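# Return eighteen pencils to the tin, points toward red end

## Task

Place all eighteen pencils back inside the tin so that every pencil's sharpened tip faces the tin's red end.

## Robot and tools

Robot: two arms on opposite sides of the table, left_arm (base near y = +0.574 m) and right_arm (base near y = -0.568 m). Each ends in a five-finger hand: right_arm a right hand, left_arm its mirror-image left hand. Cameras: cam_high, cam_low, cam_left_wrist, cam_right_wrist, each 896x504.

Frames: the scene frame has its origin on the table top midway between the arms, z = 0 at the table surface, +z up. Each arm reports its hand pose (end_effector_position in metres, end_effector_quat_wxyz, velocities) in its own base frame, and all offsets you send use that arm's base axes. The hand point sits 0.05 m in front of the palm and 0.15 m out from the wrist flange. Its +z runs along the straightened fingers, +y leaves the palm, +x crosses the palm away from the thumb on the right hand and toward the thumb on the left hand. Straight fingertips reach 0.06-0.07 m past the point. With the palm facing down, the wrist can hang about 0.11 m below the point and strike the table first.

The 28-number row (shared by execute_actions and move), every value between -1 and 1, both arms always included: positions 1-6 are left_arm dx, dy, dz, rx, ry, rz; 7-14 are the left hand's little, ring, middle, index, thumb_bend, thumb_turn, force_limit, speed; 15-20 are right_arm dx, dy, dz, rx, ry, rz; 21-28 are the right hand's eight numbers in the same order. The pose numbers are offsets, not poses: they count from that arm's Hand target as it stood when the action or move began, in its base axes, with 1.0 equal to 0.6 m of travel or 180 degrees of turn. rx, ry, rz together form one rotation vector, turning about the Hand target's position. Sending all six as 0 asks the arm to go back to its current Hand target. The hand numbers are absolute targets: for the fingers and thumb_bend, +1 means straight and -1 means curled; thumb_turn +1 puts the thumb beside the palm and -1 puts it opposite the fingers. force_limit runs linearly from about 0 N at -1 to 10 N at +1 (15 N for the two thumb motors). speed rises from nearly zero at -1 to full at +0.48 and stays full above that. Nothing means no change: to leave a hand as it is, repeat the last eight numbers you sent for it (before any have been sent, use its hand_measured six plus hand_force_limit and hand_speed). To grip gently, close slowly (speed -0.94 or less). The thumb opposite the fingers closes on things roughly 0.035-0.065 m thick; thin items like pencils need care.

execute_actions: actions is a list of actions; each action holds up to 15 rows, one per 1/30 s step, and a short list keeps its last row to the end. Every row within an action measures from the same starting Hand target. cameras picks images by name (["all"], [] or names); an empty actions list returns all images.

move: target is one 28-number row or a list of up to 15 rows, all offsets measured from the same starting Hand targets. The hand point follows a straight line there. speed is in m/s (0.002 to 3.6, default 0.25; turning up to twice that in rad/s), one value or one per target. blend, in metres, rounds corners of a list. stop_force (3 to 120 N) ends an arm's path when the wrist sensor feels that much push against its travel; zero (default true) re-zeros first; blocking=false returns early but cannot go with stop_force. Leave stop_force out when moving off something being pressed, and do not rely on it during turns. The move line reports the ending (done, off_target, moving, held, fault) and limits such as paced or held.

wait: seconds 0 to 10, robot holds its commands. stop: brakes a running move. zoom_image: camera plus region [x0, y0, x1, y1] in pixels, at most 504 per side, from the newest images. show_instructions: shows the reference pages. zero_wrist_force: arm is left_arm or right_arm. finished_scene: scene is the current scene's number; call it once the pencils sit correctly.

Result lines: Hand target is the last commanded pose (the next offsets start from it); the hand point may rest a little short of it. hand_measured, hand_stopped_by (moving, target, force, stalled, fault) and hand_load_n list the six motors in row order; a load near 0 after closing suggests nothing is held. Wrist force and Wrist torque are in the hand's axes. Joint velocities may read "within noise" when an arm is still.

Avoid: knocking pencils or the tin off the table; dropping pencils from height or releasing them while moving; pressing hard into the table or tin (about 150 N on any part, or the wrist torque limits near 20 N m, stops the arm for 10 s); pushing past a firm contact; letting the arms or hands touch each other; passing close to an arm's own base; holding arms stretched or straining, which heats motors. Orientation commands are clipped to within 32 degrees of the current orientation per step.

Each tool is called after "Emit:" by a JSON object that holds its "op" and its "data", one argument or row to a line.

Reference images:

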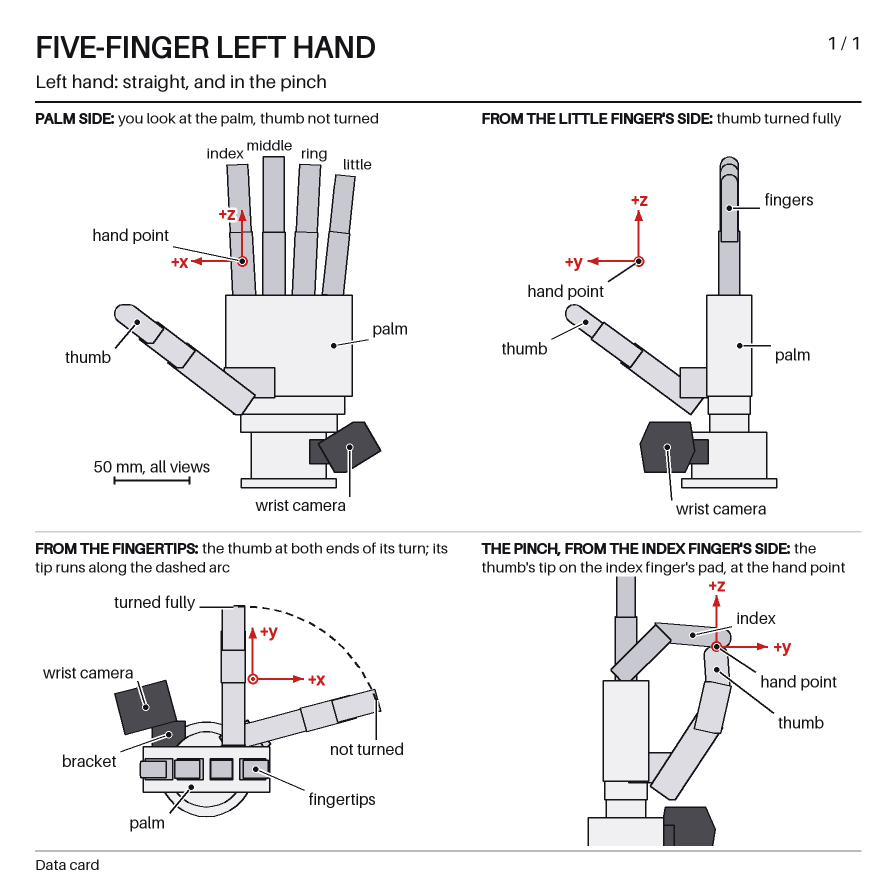

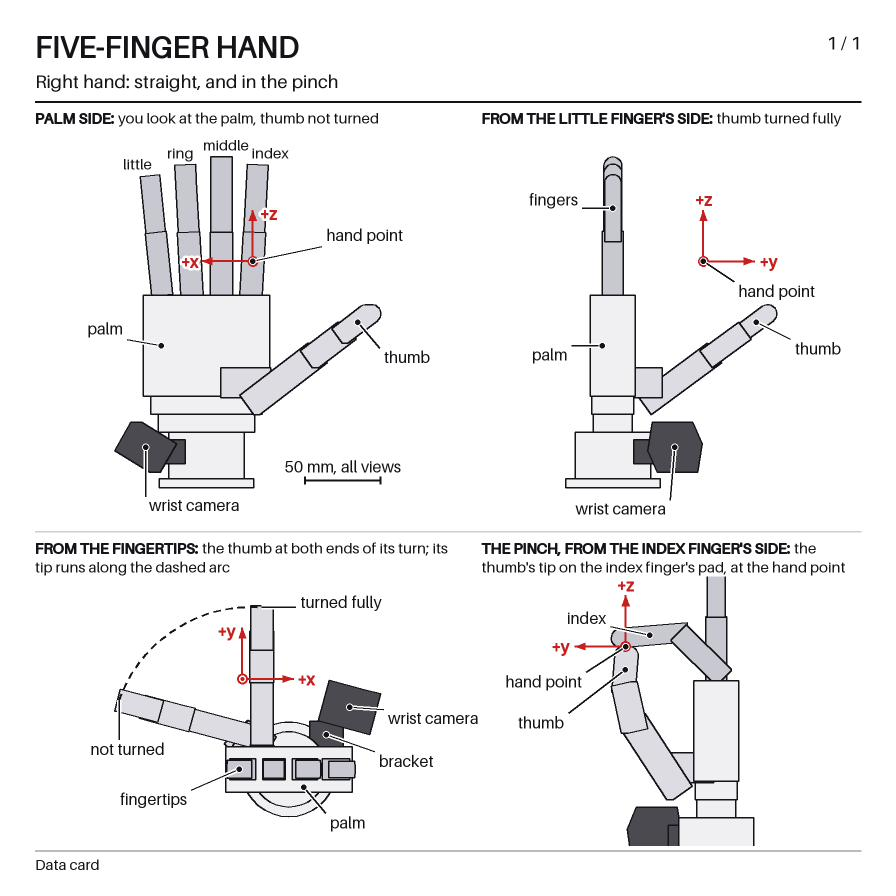

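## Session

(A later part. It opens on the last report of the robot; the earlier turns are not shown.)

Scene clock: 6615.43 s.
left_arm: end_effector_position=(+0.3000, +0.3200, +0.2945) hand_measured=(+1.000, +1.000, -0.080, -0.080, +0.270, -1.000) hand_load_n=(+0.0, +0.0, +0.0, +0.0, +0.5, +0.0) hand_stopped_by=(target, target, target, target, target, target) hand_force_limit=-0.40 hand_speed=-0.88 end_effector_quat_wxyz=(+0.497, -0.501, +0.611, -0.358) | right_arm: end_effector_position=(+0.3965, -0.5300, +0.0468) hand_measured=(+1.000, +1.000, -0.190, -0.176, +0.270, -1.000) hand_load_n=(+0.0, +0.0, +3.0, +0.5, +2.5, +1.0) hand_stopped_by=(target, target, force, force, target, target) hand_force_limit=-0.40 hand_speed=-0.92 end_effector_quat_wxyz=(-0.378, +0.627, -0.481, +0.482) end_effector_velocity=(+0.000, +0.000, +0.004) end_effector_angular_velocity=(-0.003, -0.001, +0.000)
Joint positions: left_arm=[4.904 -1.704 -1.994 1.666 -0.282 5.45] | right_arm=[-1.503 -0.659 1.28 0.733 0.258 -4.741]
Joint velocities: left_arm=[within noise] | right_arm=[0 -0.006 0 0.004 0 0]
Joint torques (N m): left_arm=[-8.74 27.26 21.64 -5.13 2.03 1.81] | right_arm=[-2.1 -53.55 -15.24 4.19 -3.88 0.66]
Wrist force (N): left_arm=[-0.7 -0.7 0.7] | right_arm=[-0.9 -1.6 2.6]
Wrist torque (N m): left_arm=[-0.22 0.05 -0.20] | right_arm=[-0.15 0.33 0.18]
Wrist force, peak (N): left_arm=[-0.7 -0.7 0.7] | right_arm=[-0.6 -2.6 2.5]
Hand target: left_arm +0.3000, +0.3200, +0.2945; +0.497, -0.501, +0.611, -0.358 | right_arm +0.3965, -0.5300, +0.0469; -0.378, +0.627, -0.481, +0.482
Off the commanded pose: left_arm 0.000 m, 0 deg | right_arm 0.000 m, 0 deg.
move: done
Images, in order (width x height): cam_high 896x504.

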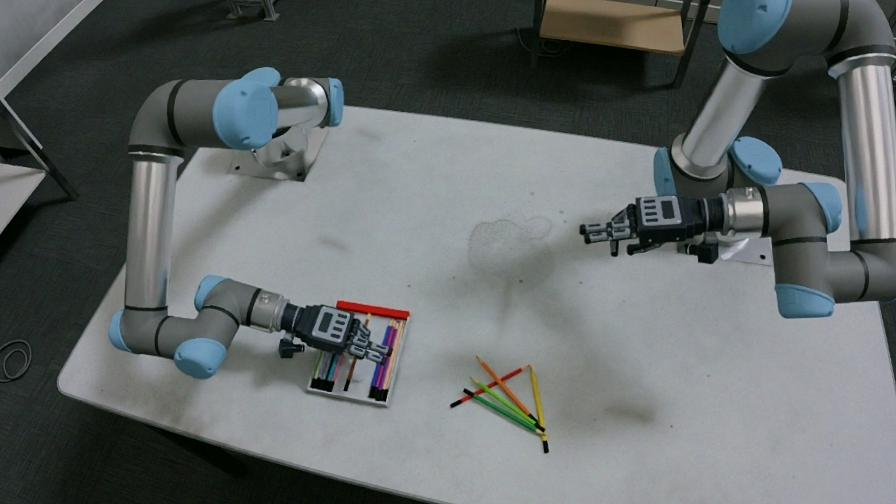

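Emit:
{"op": "move", "data": {
  "target": [
    [0,0,0,0,0,0,1,1,-0.08,-0.08,0.27,-1,-0.4,-0.88,0,0.0035,-0.015,0,0,0,1,1,-0.65,-0.65,0.27,-1,-0.4,-0.92],
    [0,0,0,0,0,0,1,1,-0.08,-0.08,0.27,-1,-0.4,-0.88,0,0.0035,-0.06,0,0,0,1,1,-0.65,-0.65,0.27,-1,-0.4,-0.92]
  ],
  "speed": [0.05,0.025],
  "stop_force": 3
}}

Emit:
{"op": "move", "data": {
  "target": [
    [0,0,0,0,0,0,1,1,-0.08,-0.08,0.27,-1,-0.4,-0.88,0,0,0.0013,0,0,0,1,1,-0.08,-0.08,0.27,-1,-0.4,-0.88],
    [0,0,0,0,0,0,1,1,-0.08,-0.08,0.27,-1,-0.4,-0.88,0,0,0.1,0,0,0,1,1,-0.08,-0.08,0.27,-1,-0.4,-0.88]
  ],
  "speed": [0.02,0.1]
}}

Emit:
{"op": "move", "data": {
  "target": [
    [0,0,0,0,0,0,1,1,-0.08,-0.08,0.27,-1,-0.4,-0.88,0,0,0,0,0,0,1,1,1,1,0.26,-1,-0.4,-0.3],
    [0,0,0,0,0,0,1,1,-0.08,-0.08,0.27,-1,-0.4,-0.88,0.047,-0.004,-0.04,0,0,-0.036,1,1,1,1,0.26,-1,-0.4,-0.3]
  ],
  "speed": 0.12,
  "cameras": ["cam_high","cam_right_wrist"]
}}

Scene clock: 6627.30 s.
left_arm: end_effector_position=(+0.3000, +0.3200, +0.2945) hand_measured=(+1.000, +1.000, -0.080, -0.080, +0.270, -1.000) hand_load_n=(+0.0, +0.0, +0.0, -0.5, +0.0, +0.0) hand_stopped_by=(target, target, target, target, target, target) hand_force_limit=-0.40 hand_speed=-0.88 end_effector_quat_wxyz=(+0.497, -0.501, +0.611, -0.358) | right_arm: end_effector_position=(+0.3965, -0.5279, +0.0181) hand_measured=(+1.000, +1.000, -0.190, -0.176, +0.270, -1.000) hand_load_n=(+0.0, +0.0, +3.0, +1.0, +1.0, +0.5) hand_stopped_by=(target, target, force, force, target, target) hand_force_limit=-0.40 hand_speed=-0.92 end_effector_quat_wxyz=(-0.378, +0.627, -0.481, +0.482)
Joint positions: left_arm=[4.904 -1.704 -1.994 1.666 -0.282 5.45] | right_arm=[-1.503 -0.621 1.292 0.682 0.258 -4.74]
Joint torques (N m): left_arm=[-8.21 27.37 21.4 -5.02 1.75 1.84] | right_arm=[6.51 -47.29 -3.29 3.13 0.97 -0.63]
Wrist force (N): left_arm=[-0.4 -0.9 0.5] | right_arm=[-0.3 -3.2 2.7]
Wrist torque (N m): left_arm=[-0.23 0.00 -0.18] | right_arm=[-0.21 0.26 0.16]
Wrist force, peak (N): left_arm=[-0.4 -0.9 0.7] | right_arm=[2.2 -12.2 -3.0]
Hand target: left_arm +0.3000, +0.3200, +0.2945; +0.497, -0.501, +0.611, -0.358 | right_arm +0.3965, -0.5279, +0.0181; -0.378, +0.627, -0.481, +0.482 (not the last commanded pose)
Off the commanded pose: left_arm 0.000 m, 0 deg | right_arm 0.007 m, 0 deg.
move: contact (right_arm); path passed 1 of 2 targets

Scene clock: 6628.93 s.
left_arm: end_effector_position=(+0.3000, +0.3200, +0.2945) hand_measured=(+1.000, +1.000, -0.080, -0.080, +0.270, -1.000) hand_load_n=(+0.0, -0.5, +0.0, +0.0, +0.0, +0.0) hand_stopped_by=(target, target, target, target, target, target) hand_force_limit=-0.40 hand_speed=-0.88 end_effector_quat_wxyz=(+0.497, -0.501, +0.611, -0.358) | right_arm: end_effector_position=(+0.3965, -0.5280, +0.0781) hand_measured=(+1.000, +1.000, -0.080, -0.080, +0.270, -1.000) hand_load_n=(+0.0, +0.0, +0.0, +0.0, -0.5, +0.0) hand_stopped_by=(target, target, target, target, target, target) hand_force_limit=-0.40 hand_speed=-0.88 end_effector_quat_wxyz=(-0.378, +0.628, -0.481, +0.482)
Joint positions: left_arm=[4.904 -1.704 -1.994 1.666 -0.282 5.45] | right_arm=[-1.503 -0.706 1.279 0.781 0.258 -4.74]
Joint torques (N m): left_arm=[-8.01 26.93 21.39 -5.1 1.61 1.79] | right_arm=[-1.66 -41.71 -5.44 0.38 0.74 -0.1]
Wrist force (N): left_arm=[-0.4 -0.5 0.5] | right_arm=[-0.6 -1.5 2.5]
Wrist torque (N m): left_arm=[-0.16 0.00 -0.19] | right_arm=[-0.13 0.27 0.22]
Wrist force, peak (N): left_arm=[-0.5 -0.9 0.4] | right_arm=[-0.4 -3.4 2.6]
Hand target: left_arm +0.3000, +0.3200, +0.2945; +0.497, -0.501, +0.611, -0.358 | right_arm +0.3965, -0.5279, +0.0781; -0.378, +0.627, -0.481, +0.482
Off the commanded pose: left_arm 0.000 m, 0 deg | right_arm 0.000 m, 0 deg.
move: done

Scene clock: 6630.77 s.
left_arm: end_effector_position=(+0.3000, +0.3200, +0.2945) hand_measured=(+1.000, +1.000, -0.080, -0.080, +0.270, -1.000) hand_load_n=(+0.0, +0.0, +0.0, +0.0, +0.0, +0.0) hand_stopped_by=(target, target, target, target, target, target) hand_force_limit=-0.40 hand_speed=-0.88 end_effector_quat_wxyz=(+0.497, -0.501, +0.611, -0.358) | right_arm: end_effector_position=(+0.4247, -0.5302, +0.0541) hand_measured=(+1.000, +1.000, +1.000, +1.000, +0.260, -1.000) hand_load_n=(+0.0, +0.0, +0.0, +0.0, +0.0, +0.0) hand_stopped_by=(target, target, target, target, target, target) hand_force_limit=-0.40 hand_speed=-0.30 end_effector_quat_wxyz=(-0.350, +0.599, -0.515, +0.503) end_effector_velocity=(+0.000, -0.001, +0.000) end_effector_angular_velocity=(-0.004, -0.001, -0.002)
Joint positions: left_arm=[4.904 -1.704 -1.994 1.666 -0.282 5.45] | right_arm=[-1.448 -0.803 1.408 0.255 0.336 -4.224]
Joint velocities: left_arm=[within noise] | right_arm=[-0.001 -0.001 0 -0.006 0 0.003]
Joint torques (N m): left_arm=[-8.24 26.89 21.8 -5.17 1.62 1.84] | right_arm=[-4.96 -38.52 -27.03 -0.2 -3.17 0.84]
Wrist force (N): left_arm=[-0.5 -0.8 0.3] | right_arm=[-0.4 -1.9 2.7]
Wrist torque (N m): left_arm=[-0.19 0.02 -0.19] | right_arm=[-0.21 0.19 0.12]
Wrist force, peak (N): left_arm=[-0.8 -0.7 0.4] | right_arm=[-0.6 -1.5 3.5]
Hand target: left_arm +0.3000, +0.3200, +0.2945; +0.497, -0.501, +0.611, -0.358 | right_arm +0.4247, -0.5303, +0.0541; -0.350, +0.599, -0.515, +0.503
Off the commanded pose: left_arm 0.000 m, 0 deg | right_arm 0.000 m, 0 deg.
move: done
Images, in order (width x height): cam_high 896x504, cam_right_wrist 896x504.

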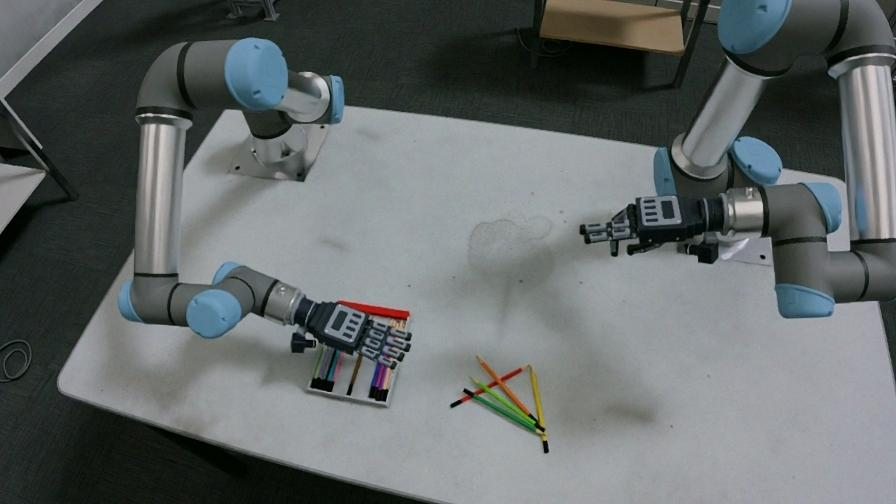

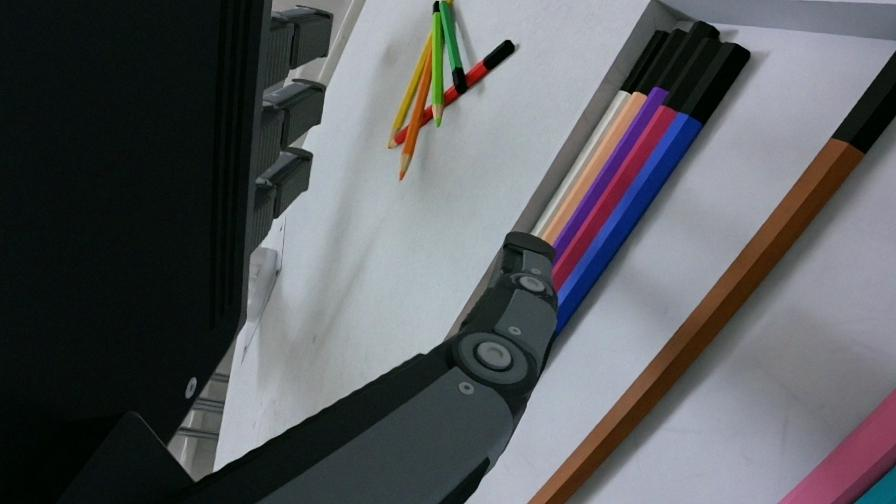

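Emit:
{"op": "move", "data": {
  "target": [
    [0,0,0,0,0,0,1,1,-0.08,-0.08,0.27,-1,-0.4,-0.88,-0.003,0,-0.03,0,0,0,1,1,1,1,0.26,-1,-0.4,-0.3],
    [0,0,0,0,0,0,1,1,-0.08,-0.08,0.27,-1,-0.4,-0.88,-0.003,0,-0.07,0,0,0,1,1,1,1,0.26,-1,-0.4,-0.3]
  ],
  "speed": [0.06,0.025],
  "stop_force": 3
}}

Emit:
{"op": "move", "data": {
  "target": [0,0,0,0,0,0,1,1,-0.08,-0.08,0.27,-1,-0.4,-0.88,0,0,0.0012,0,0,0,1,1,1,1,0.26,-1,-0.4,-0.3],
  "speed": 0.02
}}

Emit:
{"op": "move", "data": {
  "target": [0,0,0,0,0,0,1,1,-0.08,-0.08,0.27,-1,-0.4,-0.88,-0.12,0,0,0,0,0,1,1,1,1,0.26,-1,-0.4,-0.3],
  "speed": 0.035,
  "stop_force": 4
}}

Emit:
{"op": "move", "data": {
  "target": [
    [0,0,0,0,0,0,1,1,-0.08,-0.08,0.27,-1,-0.4,-0.88,0.01,0,0.003,0,0,0,1,1,1,1,0.26,-1,-0.4,-0.3],
    [0,0,0,0,0,0,1,1,-0.08,-0.08,0.27,-1,-0.4,-0.88,0.01,0,0.1,0,0,0,1,1,1,1,0.26,-1,-0.4,-0.3],
    [0,0,0,0,0,0,1,1,-0.08,-0.08,0.27,-1,-0.4,-0.88,-0.04,0.1,0.35,0,0,0,1,1,1,1,0.26,-1,-0.4,-0.3]
  ],
  "speed": [0.03,0.15,0.25],
  "blend": [0.002,0.03,0],
  "cameras": ["cam_high","cam_low","cam_right_wrist"]
}}

Emit:
{"op": "zoom_image", "data": {
  "camera": "cam_high",
  "region": [440, 320, 570, 465]
}}

Emit:
{"op": "zoom_image", "data": {
  "camera": "cam_low",
  "region": [380, 230, 540, 340]
}}

Emit:
{"op": "zoom_image", "data": {
  "camera": "cam_high",
  "region": [290, 285, 420, 415]
}}

Scene clock: 6644.33 s.
left_arm: end_effector_position=(+0.3000, +0.3200, +0.2945) hand_measured=(+1.000, +1.000, -0.080, -0.080, +0.270, -1.000) hand_load_n=(+0.0, +0.0, +0.0, +0.0, +0.0, +0.0) hand_stopped_by=(target, target, target, target, target, target) hand_force_limit=-0.40 hand_speed=-0.88 end_effector_quat_wxyz=(+0.497, -0.501, +0.611, -0.358) | right_arm: end_effector_position=(+0.4229, -0.5303, +0.0181) hand_measured=(+1.000, +1.000, +1.000, +1.000, +0.260, -1.000) hand_load_n=(+0.0, +0.0, +0.0, +0.0, -0.5, -0.5) hand_stopped_by=(target, target, target, target, target, target) hand_force_limit=-0.40 hand_speed=-0.30 end_effector_quat_wxyz=(-0.350, +0.599, -0.515, +0.503)
Joint positions: left_arm=[4.904 -1.704 -1.994 1.666 -0.282 5.45] | right_arm=[-1.452 -0.752 1.423 0.195 0.334 -4.232]
Joint torques (N m): left_arm=[-8.42 26.47 21.22 -5.06 1.28 1.7] | right_arm=[4.09 -43.57 -28.9 0.18 -0.24 -1.07]
Wrist force (N): left_arm=[-0.5 -0.5 0.5] | right_arm=[-0.1 -2.9 2.6]
Wrist torque (N m): left_arm=[-0.17 0.01 -0.19] | right_arm=[-0.25 0.20 0.20]
Wrist force, peak (N): left_arm=[-0.5 -1.0 0.5] | right_arm=[1.5 -11.7 1.7]
Hand target: left_arm +0.3000, +0.3200, +0.2945; +0.497, -0.501, +0.611, -0.358 | right_arm +0.4229, -0.5303, +0.0181; -0.350, +0.599, -0.515, +0.503 (not the last commanded pose)
Off the commanded pose: left_arm 0.000 m, 0 deg | right_arm 0.006 m, 0 deg.
move: contact (right_arm); path passed 1 of 2 targets

Scene clock: 6645.03 s.
left_arm: end_effector_position=(+0.3000, +0.3200, +0.2945) hand_measured=(+1.000, +1.000, -0.080, -0.080, +0.270, -1.000) hand_load_n=(+0.0, -0.5, +0.0, +0.0, +0.0, +0.0) hand_stopped_by=(target, target, target, target, target, target) hand_force_limit=-0.40 hand_speed=-0.88 end_effector_quat_wxyz=(+0.497, -0.501, +0.611, -0.358) | right_arm: end_effector_position=(+0.4229, -0.5303, +0.0189) hand_measured=(+1.000, +1.000, +1.000, +1.000, +0.260, -1.000) hand_load_n=(+0.0, +0.0, +0.0, +0.0, +0.0, +0.5) hand_stopped_by=(target, target, target, target, target, target) hand_force_limit=-0.40 hand_speed=-0.30 end_effector_quat_wxyz=(-0.350, +0.599, -0.515, +0.503)
Joint positions: left_arm=[4.904 -1.704 -1.994 1.666 -0.282 5.45] | right_arm=[-1.452 -0.753 1.422 0.197 0.334 -4.232]
Joint torques (N m): left_arm=[-8.23 26.1 21.42 -5.13 1.26 1.75] | right_arm=[3.54 -50.85 -28.3 3.05 -0.23 -0.9]
Wrist force (N): left_arm=[-0.5 -0.7 0.3] | right_arm=[-0.3 -1.7 2.7]
Wrist torque (N m): left_arm=[-0.18 0.02 -0.19] | right_arm=[-0.20 0.20 0.22]
Wrist force, peak (N): left_arm=[-0.6 -0.8 0.5] | right_arm=[0.0 -2.8 2.8]
Hand target: left_arm +0.3000, +0.3200, +0.2945; +0.497, -0.501, +0.611, -0.358 | right_arm +0.4229, -0.5303, +0.0188; -0.350, +0.599, -0.515, +0.503
Off the commanded pose: left_arm 0.000 m, 0 deg | right_arm 0.000 m, 0 deg.
move: done

Scene clock: 6647.37 s.
left_arm: end_effector_position=(+0.3000, +0.3200, +0.2945) hand_measured=(+1.000, +1.000, -0.080, -0.080, +0.270, -1.000) hand_load_n=(+0.0, +0.0, +0.0, +0.0, +0.0, +0.0) hand_stopped_by=(target, target, target, target, target, target) hand_force_limit=-0.40 hand_speed=-0.88 end_effector_quat_wxyz=(+0.497, -0.501, +0.611, -0.358) | right_arm: end_effector_position=(+0.3839, -0.5303, +0.0189) hand_measured=(+1.000, +1.000, +1.000, +1.000, +0.258, -1.000) hand_load_n=(+0.0, +0.0, +0.0, +0.0, -3.0, +0.5) hand_stopped_by=(target, target, target, target, target, target) hand_force_limit=-0.40 hand_speed=-0.30 end_effector_quat_wxyz=(-0.350, +0.599, -0.515, +0.503)
Joint positions: left_arm=[4.904 -1.704 -1.994 1.666 -0.282 5.45] | right_arm=[-1.524 -0.736 1.436 0.348 0.292 -4.423]
Joint torques (N m): left_arm=[-7.82 26.65 21.41 -5.11 1.16 1.81] | right_arm=[-10.6 -51.36 -27.97 3.21 -0.57 -0.16]
Wrist force (N): left_arm=[-0.5 -0.5 0.5] | right_arm=[-0.8 -6.6 2.6]
Wrist torque (N m): left_arm=[-0.17 0.02 -0.20] | right_arm=[-0.47 0.24 0.17]
Wrist force, peak (N): left_arm=[-0.7 -0.8 0.5] | right_arm=[1.4 -11.3 5.9]
Hand target: left_arm +0.3000, +0.3200, +0.2945; +0.497, -0.501, +0.611, -0.358 | right_arm +0.3839, -0.5303, +0.0189; -0.350, +0.599, -0.515, +0.503 (not the last commanded pose)
Off the commanded pose: left_arm 0.000 m, 0 deg | right_arm 0.033 m, 0 deg.
move: contact (right_arm)

Scene clock: 6649.10 s.
left_arm: end_effector_position=(+0.3000, +0.3200, +0.2945) hand_measured=(+1.000, +1.000, -0.080, -0.080, +0.270, -1.000) hand_load_n=(+0.0, +0.0, +0.0, +0.0, +0.0, +0.0) hand_stopped_by=(target, target, target, target, target, target) hand_force_limit=-0.40 hand_speed=-0.88 end_effector_quat_wxyz=(+0.497, -0.501, +0.611, -0.358) | right_arm: end_effector_position=(+0.3599, -0.4703, +0.2288) hand_measured=(+1.000, +1.000, +1.000, +1.000, +0.260, -1.000) hand_load_n=(+0.0, -0.5, +0.0, +0.0, +0.0, +0.0) hand_stopped_by=(target, target, target, target, target, target) hand_force_limit=-0.40 hand_speed=-0.30 end_effector_quat_wxyz=(-0.350, +0.599, -0.515, +0.503)
Joint positions: left_arm=[4.904 -1.704 -1.994 1.666 -0.282 5.45] | right_arm=[-1.57 -1.102 1.493 0.798 0.272 -4.57]
Joint torques (N m): left_arm=[-7.55 26.34 21.09 -5.09 0.97 1.74] | right_arm=[6.91 -42.74 -30.21 3.39 0.68 0.16]
Wrist force (N): left_arm=[-0.4 -0.5 0.5] | right_arm=[-0.5 -1.8 2.6]
Wrist torque (N m): left_arm=[-0.17 0.00 -0.19] | right_arm=[-0.18 0.26 0.23]
Wrist force, peak (N): left_arm=[-0.6 -1.0 0.4] | right_arm=[-1.0 -6.8 2.8]
Hand target: left_arm +0.3000, +0.3200, +0.2945; +0.497, -0.501, +0.611, -0.358 | right_arm +0.3599, -0.4703, +0.2289; -0.350, +0.599, -0.515, +0.503
Off the commanded pose: left_arm 0.000 m, 0 deg | right_arm 0.000 m, 0 deg.
move: done; blend cut to 0.0291 m at target 2
Images, in order (width x height): cam_high 896x504, cam_low 896x504, cam_right_wrist 896x504.

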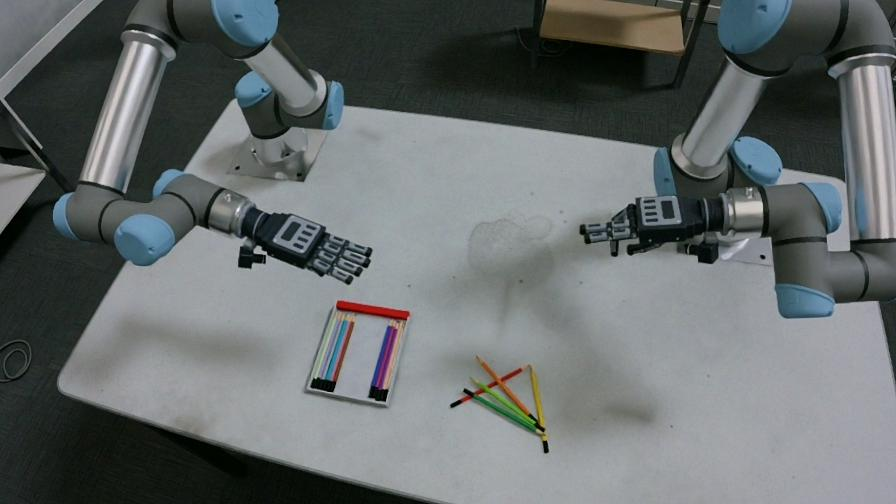

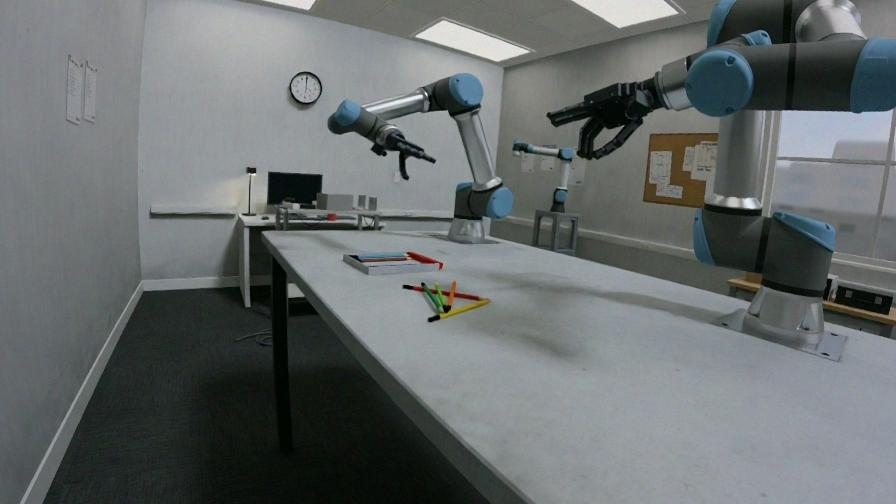

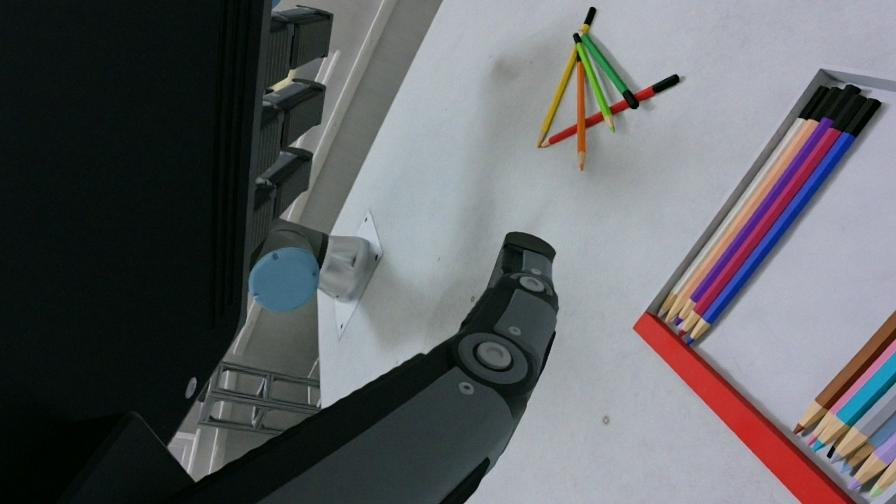

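Scaled by 3.476 from the camera's 896x504 image, which has a finer 1280x720 frame.

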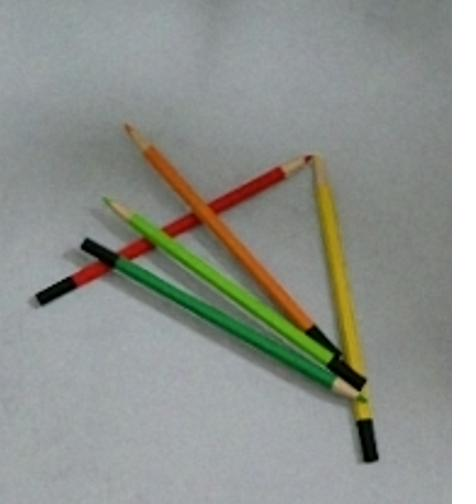

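Scaled by 3.150 from the camera's 896x504 image, which has a finer 1280x720 frame.

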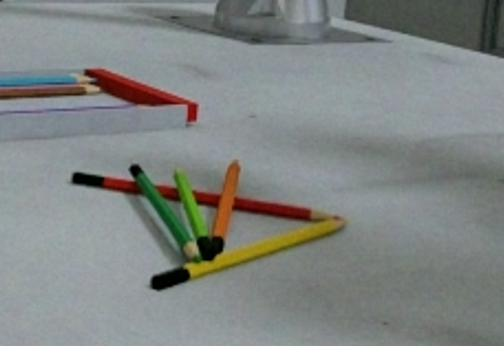

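Scaled by 3.877 from the camera's 896x504 image, which has a finer 1280x720 frame.

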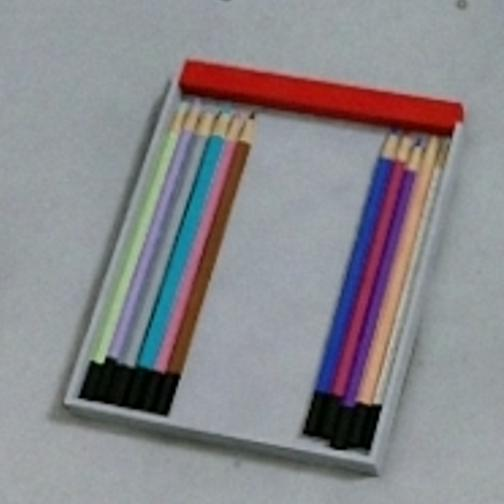

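Emit:
{"op": "zoom_image", "data": {
  "camera": "cam_right_wrist",
  "region": [760, 300, 896, 504]
}}

Emit:
{"op": "zoom_image", "data": {
  "camera": "cam_high",
  "region": [300, 300, 370, 400]
}}

Emit:
{"op": "zoom_image", "data": {
  "camera": "cam_low",
  "region": [330, 240, 450, 285]
}}

Scaled by 2.471 from the camera's 896x504 image, which has a finer 1280x720 frame.

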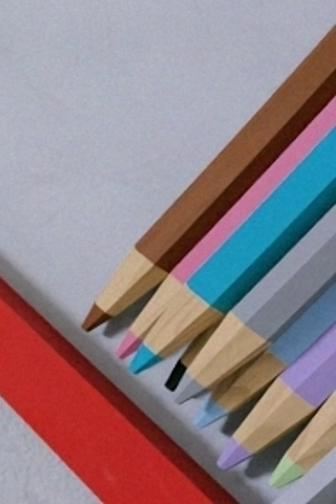

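Scaled by 5.040 from the camera's 896x504 image, which has a finer 1280x720 frame.

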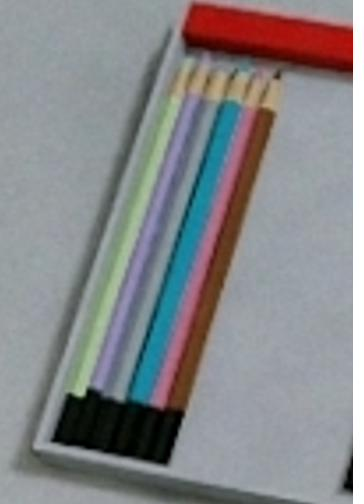

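Scaled by 4.200 from the camera's 896x504 image, which has a finer 1280x720 frame.

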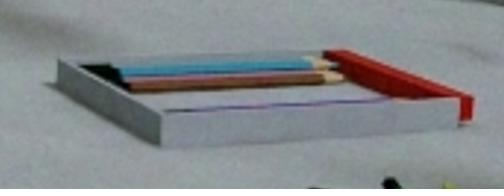

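Emit:
{"op": "zoom_image", "data": {
  "camera": "cam_right_wrist",
  "region": [520, 0, 700, 180]
}}

Emit:
{"op": "zoom_image", "data": {
  "camera": "cam_low",
  "region": [395, 270, 505, 330]
}}

Scaled by 2.800 from the camera's 896x504 image, which has a finer 1280x720 frame.

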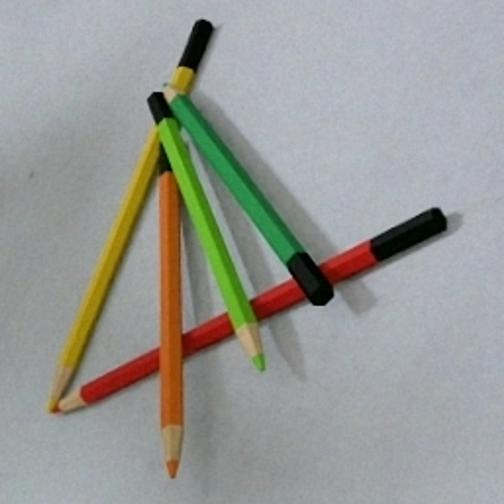

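Scaled by 4.582 from the camera's 896x504 image, which has a finer 1280x720 frame.

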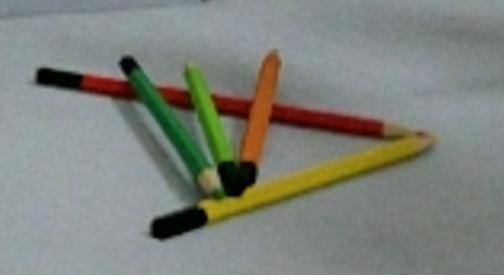

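Emit:
{"op": "move", "data": {
  "target": [
    [0.15,0.12,-0.1,0,0,0.15,1,1,-0.08,-0.08,0.27,-1,-0.4,-0.88,-0.1,0.034,0.035,0,0,0,1,1,-0.08,-0.08,0.27,-1,-0.4,-0.3],
    [0.3053,0.3835,-0.3575,0,0,0.4222,1,1,-0.08,-0.08,0.27,-1,-0.4,-0.88,-0.1,0.034,0.035,0,0,0,1,1,-0.08,-0.08,0.27,-1,-0.4,-0.3]
  ],
  "speed": 0.25,
  "blend": [0.05,0],
  "cameras": ["cam_left_wrist","cam_high"]
}}

Scene clock: 6759.53 s.
left_arm: end_effector_position=(+0.4831, +0.5501, +0.0801) hand_measured=(+1.000, +1.000, -0.080, -0.080, +0.270, -1.000) hand_load_n=(+0.0, +0.0, +0.0, +0.0, +0.0, +0.0) hand_stopped_by=(target, target, target, target, target, target) hand_force_limit=-0.40 hand_speed=-0.88 end_effector_quat_wxyz=(-0.612, +0.771, -0.173, -0.024) | right_arm: end_effector_position=(+0.2999, -0.4499, +0.2499) hand_measured=(+1.000, +1.000, -0.080, -0.080, +0.270, -1.000) hand_load_n=(+0.0, +0.0, +0.0, +0.0, +0.0, +0.0) hand_stopped_by=(target, target, target, target, target, target) hand_force_limit=-0.40 hand_speed=-0.30 end_effector_quat_wxyz=(-0.350, +0.599, -0.515, +0.503)
Joint positions: left_arm=[4.048 -2.135 -1.601 3.452 -2.037 3.271] | right_arm=[-1.708 -1.133 1.623 1.214 0.254 -5.102]
Joint torques (N m): left_arm=[4.68 29.49 24.97 2.55 -1.29 0.55] | right_arm=[8.03 -23.55 -29.96 0.85 -3.99 -1.03]
Wrist force (N): left_arm=[-0.7 -0.5 0.7] | right_arm=[-0.4 -1.9 2.9]
Wrist torque (N m): left_arm=[-0.17 0.05 -0.12] | right_arm=[-0.25 0.23 0.25]
Wrist force, peak (N): left_arm=[-1.2 -0.6 0.8] | right_arm=[-0.6 -2.2 3.2]
Hand target: left_arm +0.4832, +0.5501, +0.0800; -0.612, +0.771, -0.173, -0.024 | right_arm +0.2999, -0.4499, +0.2499; -0.350, +0.599, -0.515, +0.503
Off the commanded pose: left_arm 0.000 m, 0 deg | right_arm 0.000 m, 0 deg.
move: done
Images, in order (width x height): cam_high 896x504, cam_left_wrist 896x504.

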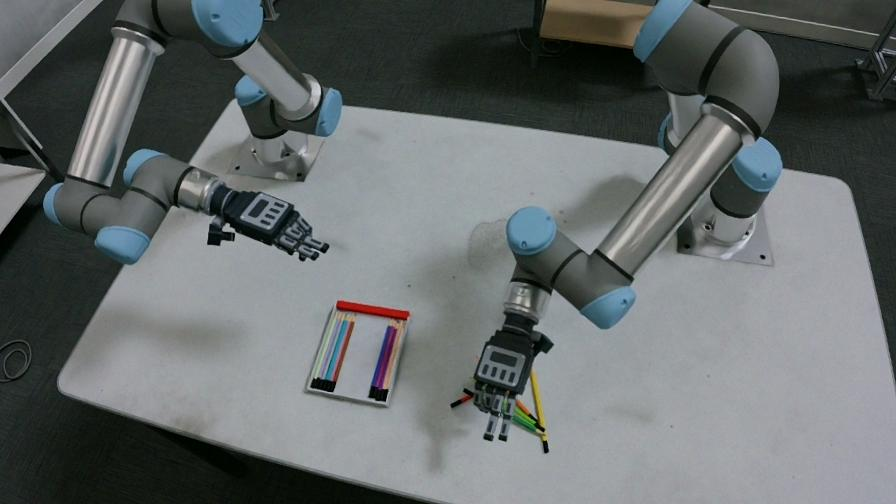

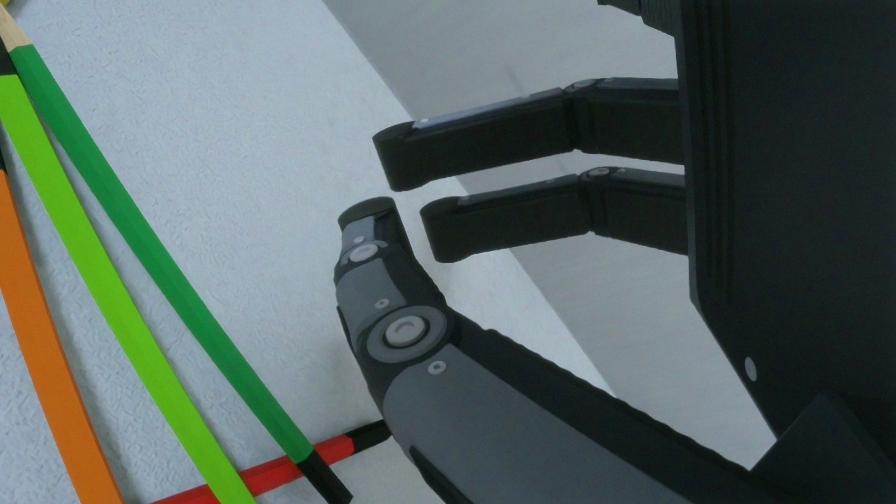

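Emit:
{"op": "wait", "data": {
  "seconds": 0,
  "cameras": ["cam_high","cam_left_wrist"]
}}

Emit:
{"op": "zoom_image", "data": {
  "camera": "cam_high",
  "region": [440, 320, 570, 465]
}}

Emit:
{"op": "zoom_image", "data": {
  "camera": "cam_left_wrist",
  "region": [0, 0, 504, 504]
}}

Scene clock: 6813.67 s.
left_arm: end_effector_position=(+0.4832, +0.5501, +0.0800) hand_measured=(+1.000, +1.000, -0.080, -0.080, +0.270, -1.000) hand_load_n=(+0.0, +0.0, +0.0, +0.0, +0.0, +0.0) hand_stopped_by=(target, target, target, target, target, target) hand_force_limit=-0.40 hand_speed=-0.88 end_effector_quat_wxyz=(-0.612, +0.771, -0.173, -0.024) | right_arm: end_effector_position=(+0.2999, -0.4499, +0.2499) hand_measured=(+1.000, +1.000, -0.080, -0.080, +0.270, -1.000) hand_load_n=(+0.0, +0.0, +0.0, +0.0, +0.0, +0.0) hand_stopped_by=(target, target, target, target, target, target) hand_force_limit=-0.40 hand_speed=-0.30 end_effector_quat_wxyz=(-0.350, +0.599, -0.515, +0.503)
Joint positions: left_arm=[4.048 -2.135 -1.601 3.452 -2.037 3.271] | right_arm=[-1.708 -1.133 1.623 1.214 0.254 -5.102]
Joint torques (N m): left_arm=[10.24 30.29 24.9 -0.33 1.08 -2.23] | right_arm=[7.28 -23.76 -29.39 1.22 -3.88 -1.07]
Wrist force (N): left_arm=[-0.7 -0.7 0.5] | right_arm=[-0.4 -1.8 2.8]
Wrist torque (N m): left_arm=[-0.18 0.05 -0.12] | right_arm=[-0.23 0.23 0.25]
Wrist force, peak (N): left_arm=[-0.7 -0.5 0.9] | right_arm=[-0.5 -2.0 3.0]
Hand target: left_arm +0.4832, +0.5501, +0.0800; -0.612, +0.771, -0.173, -0.024 | right_arm +0.2999, -0.4499, +0.2499; -0.350, +0.599, -0.515, +0.503
Off the commanded pose: left_arm 0.000 m, 0 deg | right_arm 0.000 m, 0 deg.
Images, in order (width x height): cam_high 896x504, cam_left_wrist 896x504.

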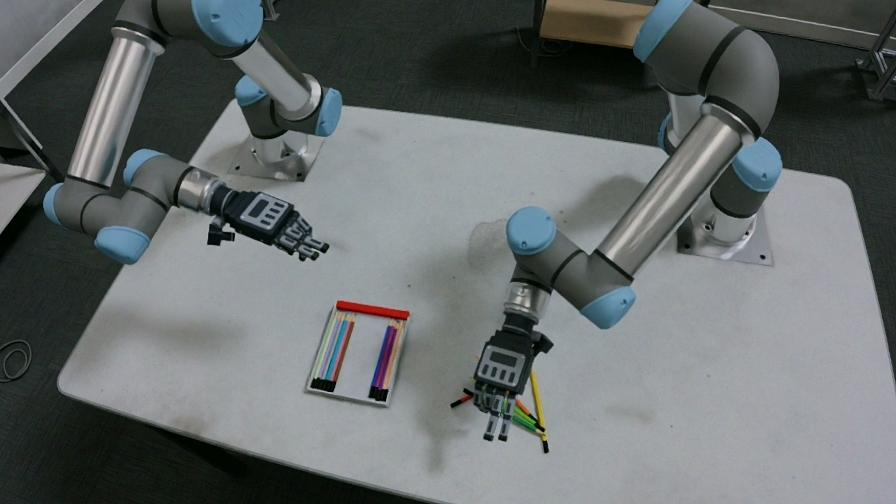

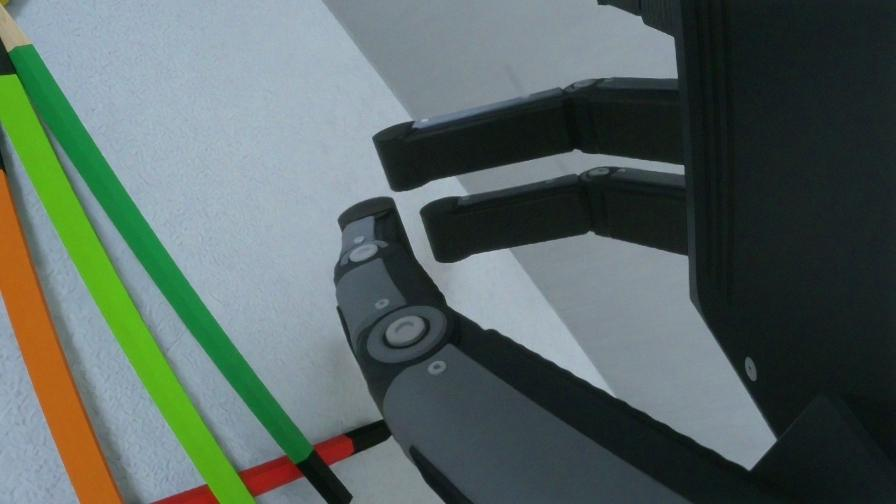

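Scaled by 3.476 from the camera's 896x504 image, which has a finer 1280x720 frame.

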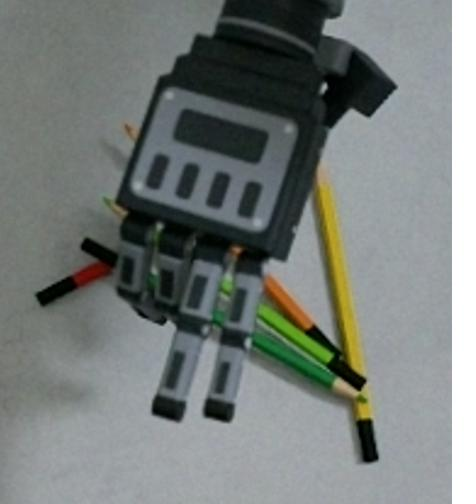

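Scaled by 1.000.

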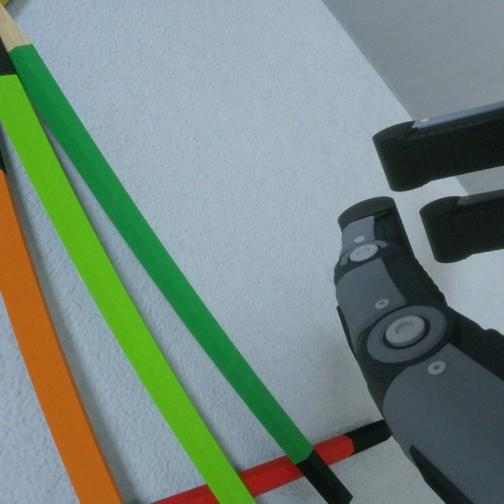

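Emit:
{"op": "move", "data": {
  "target": [0.0315,-0.0388,-0.0467,0,0,0,1,1,-0.08,-0.08,0.27,-1,-0.4,-0.88,0,0,0,0,0,0,1,1,-0.08,-0.08,0.27,-1,-0.4,-0.3],
  "speed": 0.12,
  "cameras": ["cam_left_wrist"]
}}

Emit:
{"op": "zoom_image", "data": {
  "camera": "cam_left_wrist",
  "region": [0, 0, 504, 504]
}}

Scene clock: 6862.67 s.
left_arm: end_effector_position=(+0.5021, +0.5268, +0.0519) hand_measured=(+1.000, +1.000, -0.080, -0.080, +0.270, -1.000) hand_load_n=(+0.0, +0.0, +0.0, +0.0, +0.0, +0.0) hand_stopped_by=(target, target, target, target, target, target) hand_force_limit=-0.40 hand_speed=-0.88 end_effector_quat_wxyz=(-0.612, +0.771, -0.173, -0.024) | right_arm: end_effector_position=(+0.2999, -0.4499, +0.2499) hand_measured=(+1.000, +1.000, -0.080, -0.080, +0.270, -1.000) hand_load_n=(+0.0, +0.0, +0.0, +0.0, +0.0, +0.0) hand_stopped_by=(target, target, target, target, target, target) hand_force_limit=-0.40 hand_speed=-0.30 end_effector_quat_wxyz=(-0.350, +0.599, -0.515, +0.503)
Joint positions: left_arm=[3.992 -2.178 -1.614 3.501 -2.091 3.253] | right_arm=[-1.708 -1.133 1.623 1.214 0.254 -5.102]
Joint torques (N m): left_arm=[10.22 48.34 23.4 -1.25 1.1 1.91] | right_arm=[7.64 -24.25 -30.35 1.91 -3.94 -1.04]
Wrist force (N): left_arm=[-0.3 -0.4 0.7] | right_arm=[-0.3 -1.7 2.6]
Wrist torque (N m): left_arm=[-0.14 -0.01 -0.10] | right_arm=[-0.20 0.21 0.26]
Wrist force, peak (N): left_arm=[-1.6 -1.0 0.8] | right_arm=[-0.6 -2.1 3.0]
Hand target: left_arm +0.5021, +0.5269, +0.0520; -0.612, +0.771, -0.173, -0.024 | right_arm +0.2999, -0.4499, +0.2499; -0.350, +0.599, -0.515, +0.503
Off the commanded pose: left_arm 0.000 m, 0 deg | right_arm 0.000 m, 0 deg.
move: done
Images, in order (width x height): cam_left_wrist 896x504.

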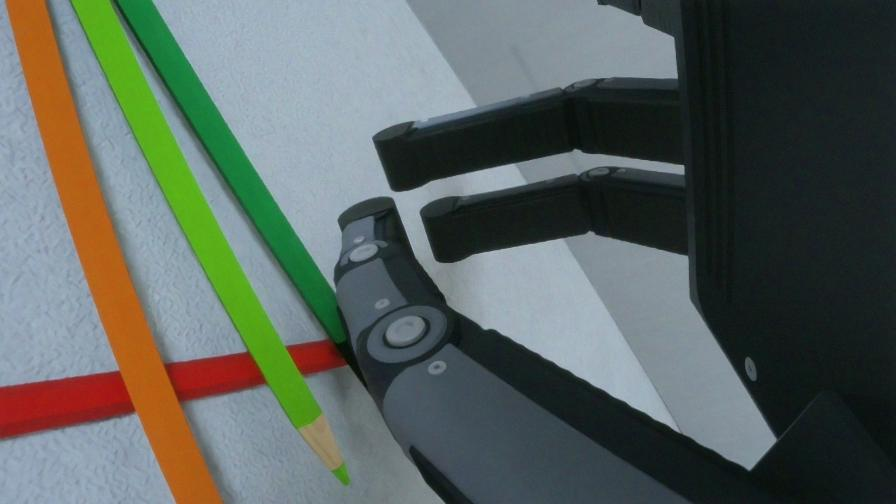

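Scaled by 1.000.

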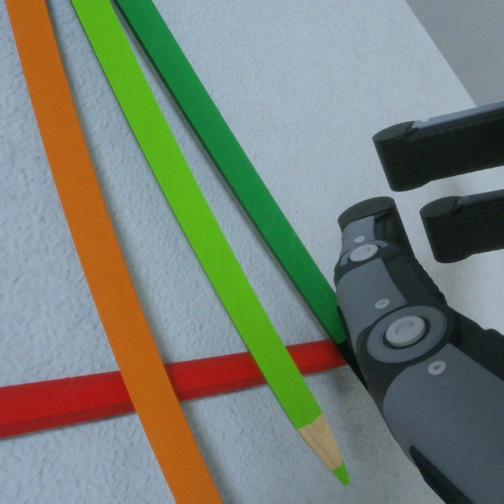

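Emit:
{"op": "move", "data": {
  "target": [-0.0018,-0.0073,-0.0167,0,0,-0.0111,1,1,-0.08,-0.08,0.27,-1,-0.4,-0.88,0,0,0,0,0,0,1,1,-0.08,-0.08,0.27,-1,-0.4,-0.3],
  "speed": 0.1,
  "cameras": ["cam_left_wrist"]
}}

Emit:
{"op": "zoom_image", "data": {
  "camera": "cam_left_wrist",
  "region": [0, 0, 504, 504]
}}

Scene clock: 6889.67 s.
left_arm: end_effector_position=(+0.5009, +0.5226, +0.0420) hand_measured=(+1.000, +1.000, -0.080, -0.080, +0.270, -1.000) hand_load_n=(+0.0, +0.0, +0.0, +0.0, +0.5, +0.0) hand_stopped_by=(target, target, target, target, target, target) hand_force_limit=-0.40 hand_speed=-0.88 end_effector_quat_wxyz=(-0.612, +0.768, -0.186, -0.014) end_effector_velocity=(+0.000, +0.000, +0.000) end_effector_angular_velocity=(-0.001, +0.002, +0.003) | right_arm: end_effector_position=(+0.2999, -0.4499, +0.2499) hand_measured=(+1.000, +1.000, -0.080, -0.080, +0.270, -1.000) hand_load_n=(+0.5, +0.0, +0.0, +0.0, +0.0, +0.0) hand_stopped_by=(target, target, target, target, target, target) hand_force_limit=-0.40 hand_speed=-0.30 end_effector_quat_wxyz=(-0.350, +0.599, -0.515, +0.503)
Joint positions: left_arm=[4.002 -2.175 -1.651 3.542 -2.048 3.268] | right_arm=[-1.708 -1.133 1.623 1.214 0.254 -5.102]
Joint velocities: left_arm=[-0.001 0 0.002 -0.005 -0.004 0] | right_arm=[within noise]
Joint torques (N m): left_arm=[-6.38 45.34 23.42 -1.41 -1.35 -2.05] | right_arm=[7.41 -24.64 -29.48 2.64 -3.8 -1.13]
Wrist force (N): left_arm=[-0.5 -0.4 0.8] | right_arm=[-0.4 -1.9 2.8]
Wrist torque (N m): left_arm=[-0.15 0.02 -0.19] | right_arm=[-0.24 0.22 0.25]
Wrist force, peak (N): left_arm=[-0.8 -0.4 0.8] | right_arm=[-0.4 -1.9 3.1]
Hand target: left_arm +0.5010, +0.5225, +0.0420; -0.612, +0.768, -0.186, -0.013 | right_arm +0.2999, -0.4499, +0.2499; -0.350, +0.599, -0.515, +0.503
Off the commanded pose: left_arm 0.000 m, 0 deg | right_arm 0.000 m, 0 deg.
move: done
Images, in order (width x height): cam_left_wrist 896x504.

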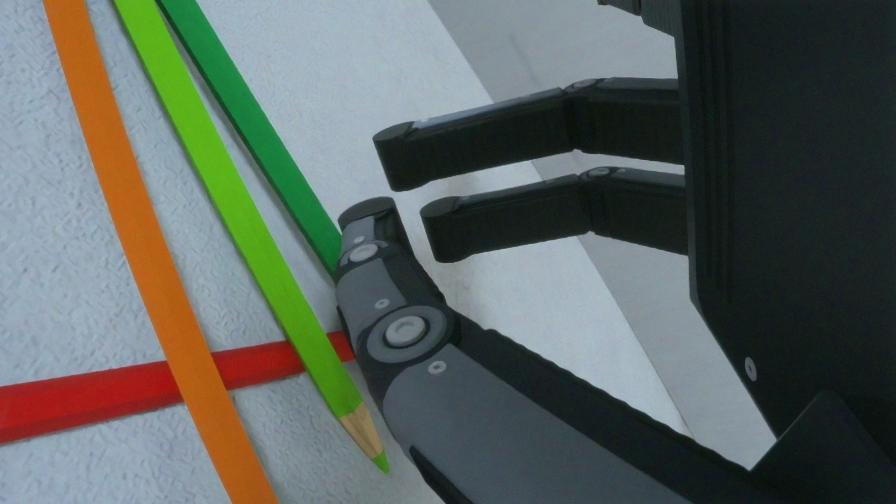

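Scaled by 1.000.

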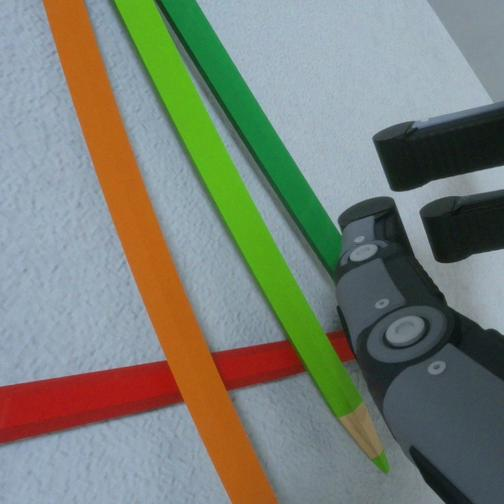

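Emit:
{"op": "move", "data": {
  "target": [0,0,-0.0392,0,0,0,1,1,-0.08,-0.08,0.27,-1,-0.4,-0.88,0,0,0,0,0,0,1,1,-0.08,-0.08,0.27,-1,-0.4,-0.3],
  "speed": 0.03,
  "stop_force": 3,
  "cameras": ["cam_left_wrist"]
}}

Emit:
{"op": "zoom_image", "data": {
  "camera": "cam_left_wrist",
  "region": [100, 0, 604, 504]
}}

Scene clock: 6907.00 s.
left_arm: end_effector_position=(+0.5010, +0.5225, +0.0242) hand_measured=(+1.000, +1.000, -0.080, -0.080, +0.270, -1.000) hand_load_n=(+0.0, +0.0, +0.0, +0.0, -1.0, +0.0) hand_stopped_by=(target, target, target, target, target, target) hand_force_limit=-0.40 hand_speed=-0.88 end_effector_quat_wxyz=(-0.612, +0.768, -0.186, -0.013) | right_arm: end_effector_position=(+0.2999, -0.4499, +0.2499) hand_measured=(+1.000, +1.000, -0.080, -0.080, +0.270, -1.000) hand_load_n=(+0.0, +0.0, +0.0, +0.0, +0.0, +0.0) hand_stopped_by=(target, target, target, target, target, target) hand_force_limit=-0.40 hand_speed=-0.30 end_effector_quat_wxyz=(-0.350, +0.599, -0.515, +0.503)
Joint positions: left_arm=[4.001 -2.202 -1.661 3.579 -2.048 3.268] | right_arm=[-1.708 -1.133 1.623 1.214 0.254 -5.102]
Joint torques (N m): left_arm=[-7.96 30.96 22.77 2.73 0.86 -2.07] | right_arm=[6.86 -24.35 -29.12 3.35 -3.93 -1.07]
Wrist force (N): left_arm=[-0.6 -1.5 0.5] | right_arm=[-0.4 -1.8 3.0]
Wrist torque (N m): left_arm=[-0.20 0.01 -0.17] | right_arm=[-0.25 0.21 0.25]
Wrist force, peak (N): left_arm=[-1.8 -7.2 -0.9] | right_arm=[-0.4 -2.1 3.0]
Hand target: left_arm +0.5010, +0.5225, +0.0242; -0.612, +0.768, -0.186, -0.013 (not the last commanded pose) | right_arm +0.2999, -0.4499, +0.2499; -0.350, +0.599, -0.515, +0.503
Off the commanded pose: left_arm 0.006 m, 0 deg | right_arm 0.000 m, 0 deg.
move: contact (left_arm)
Images, in order (width x height): cam_left_wrist 896x504.

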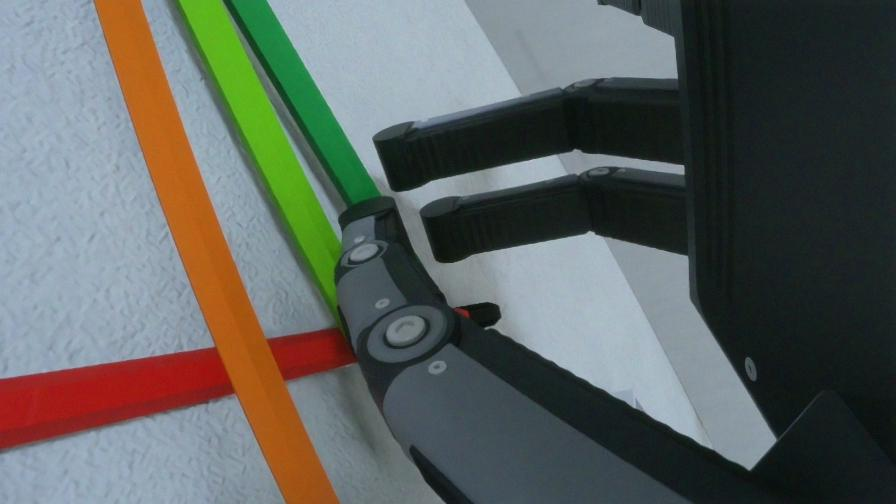

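Scaled by 1.000.

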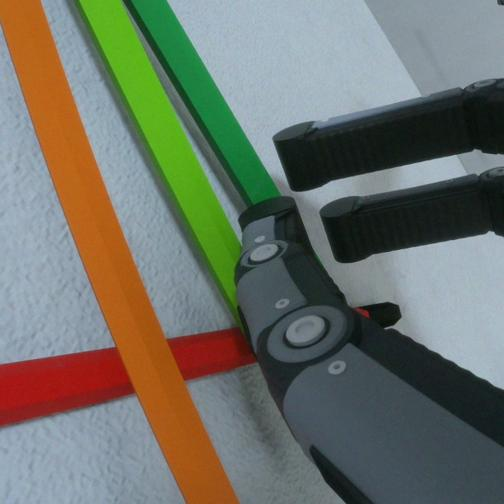

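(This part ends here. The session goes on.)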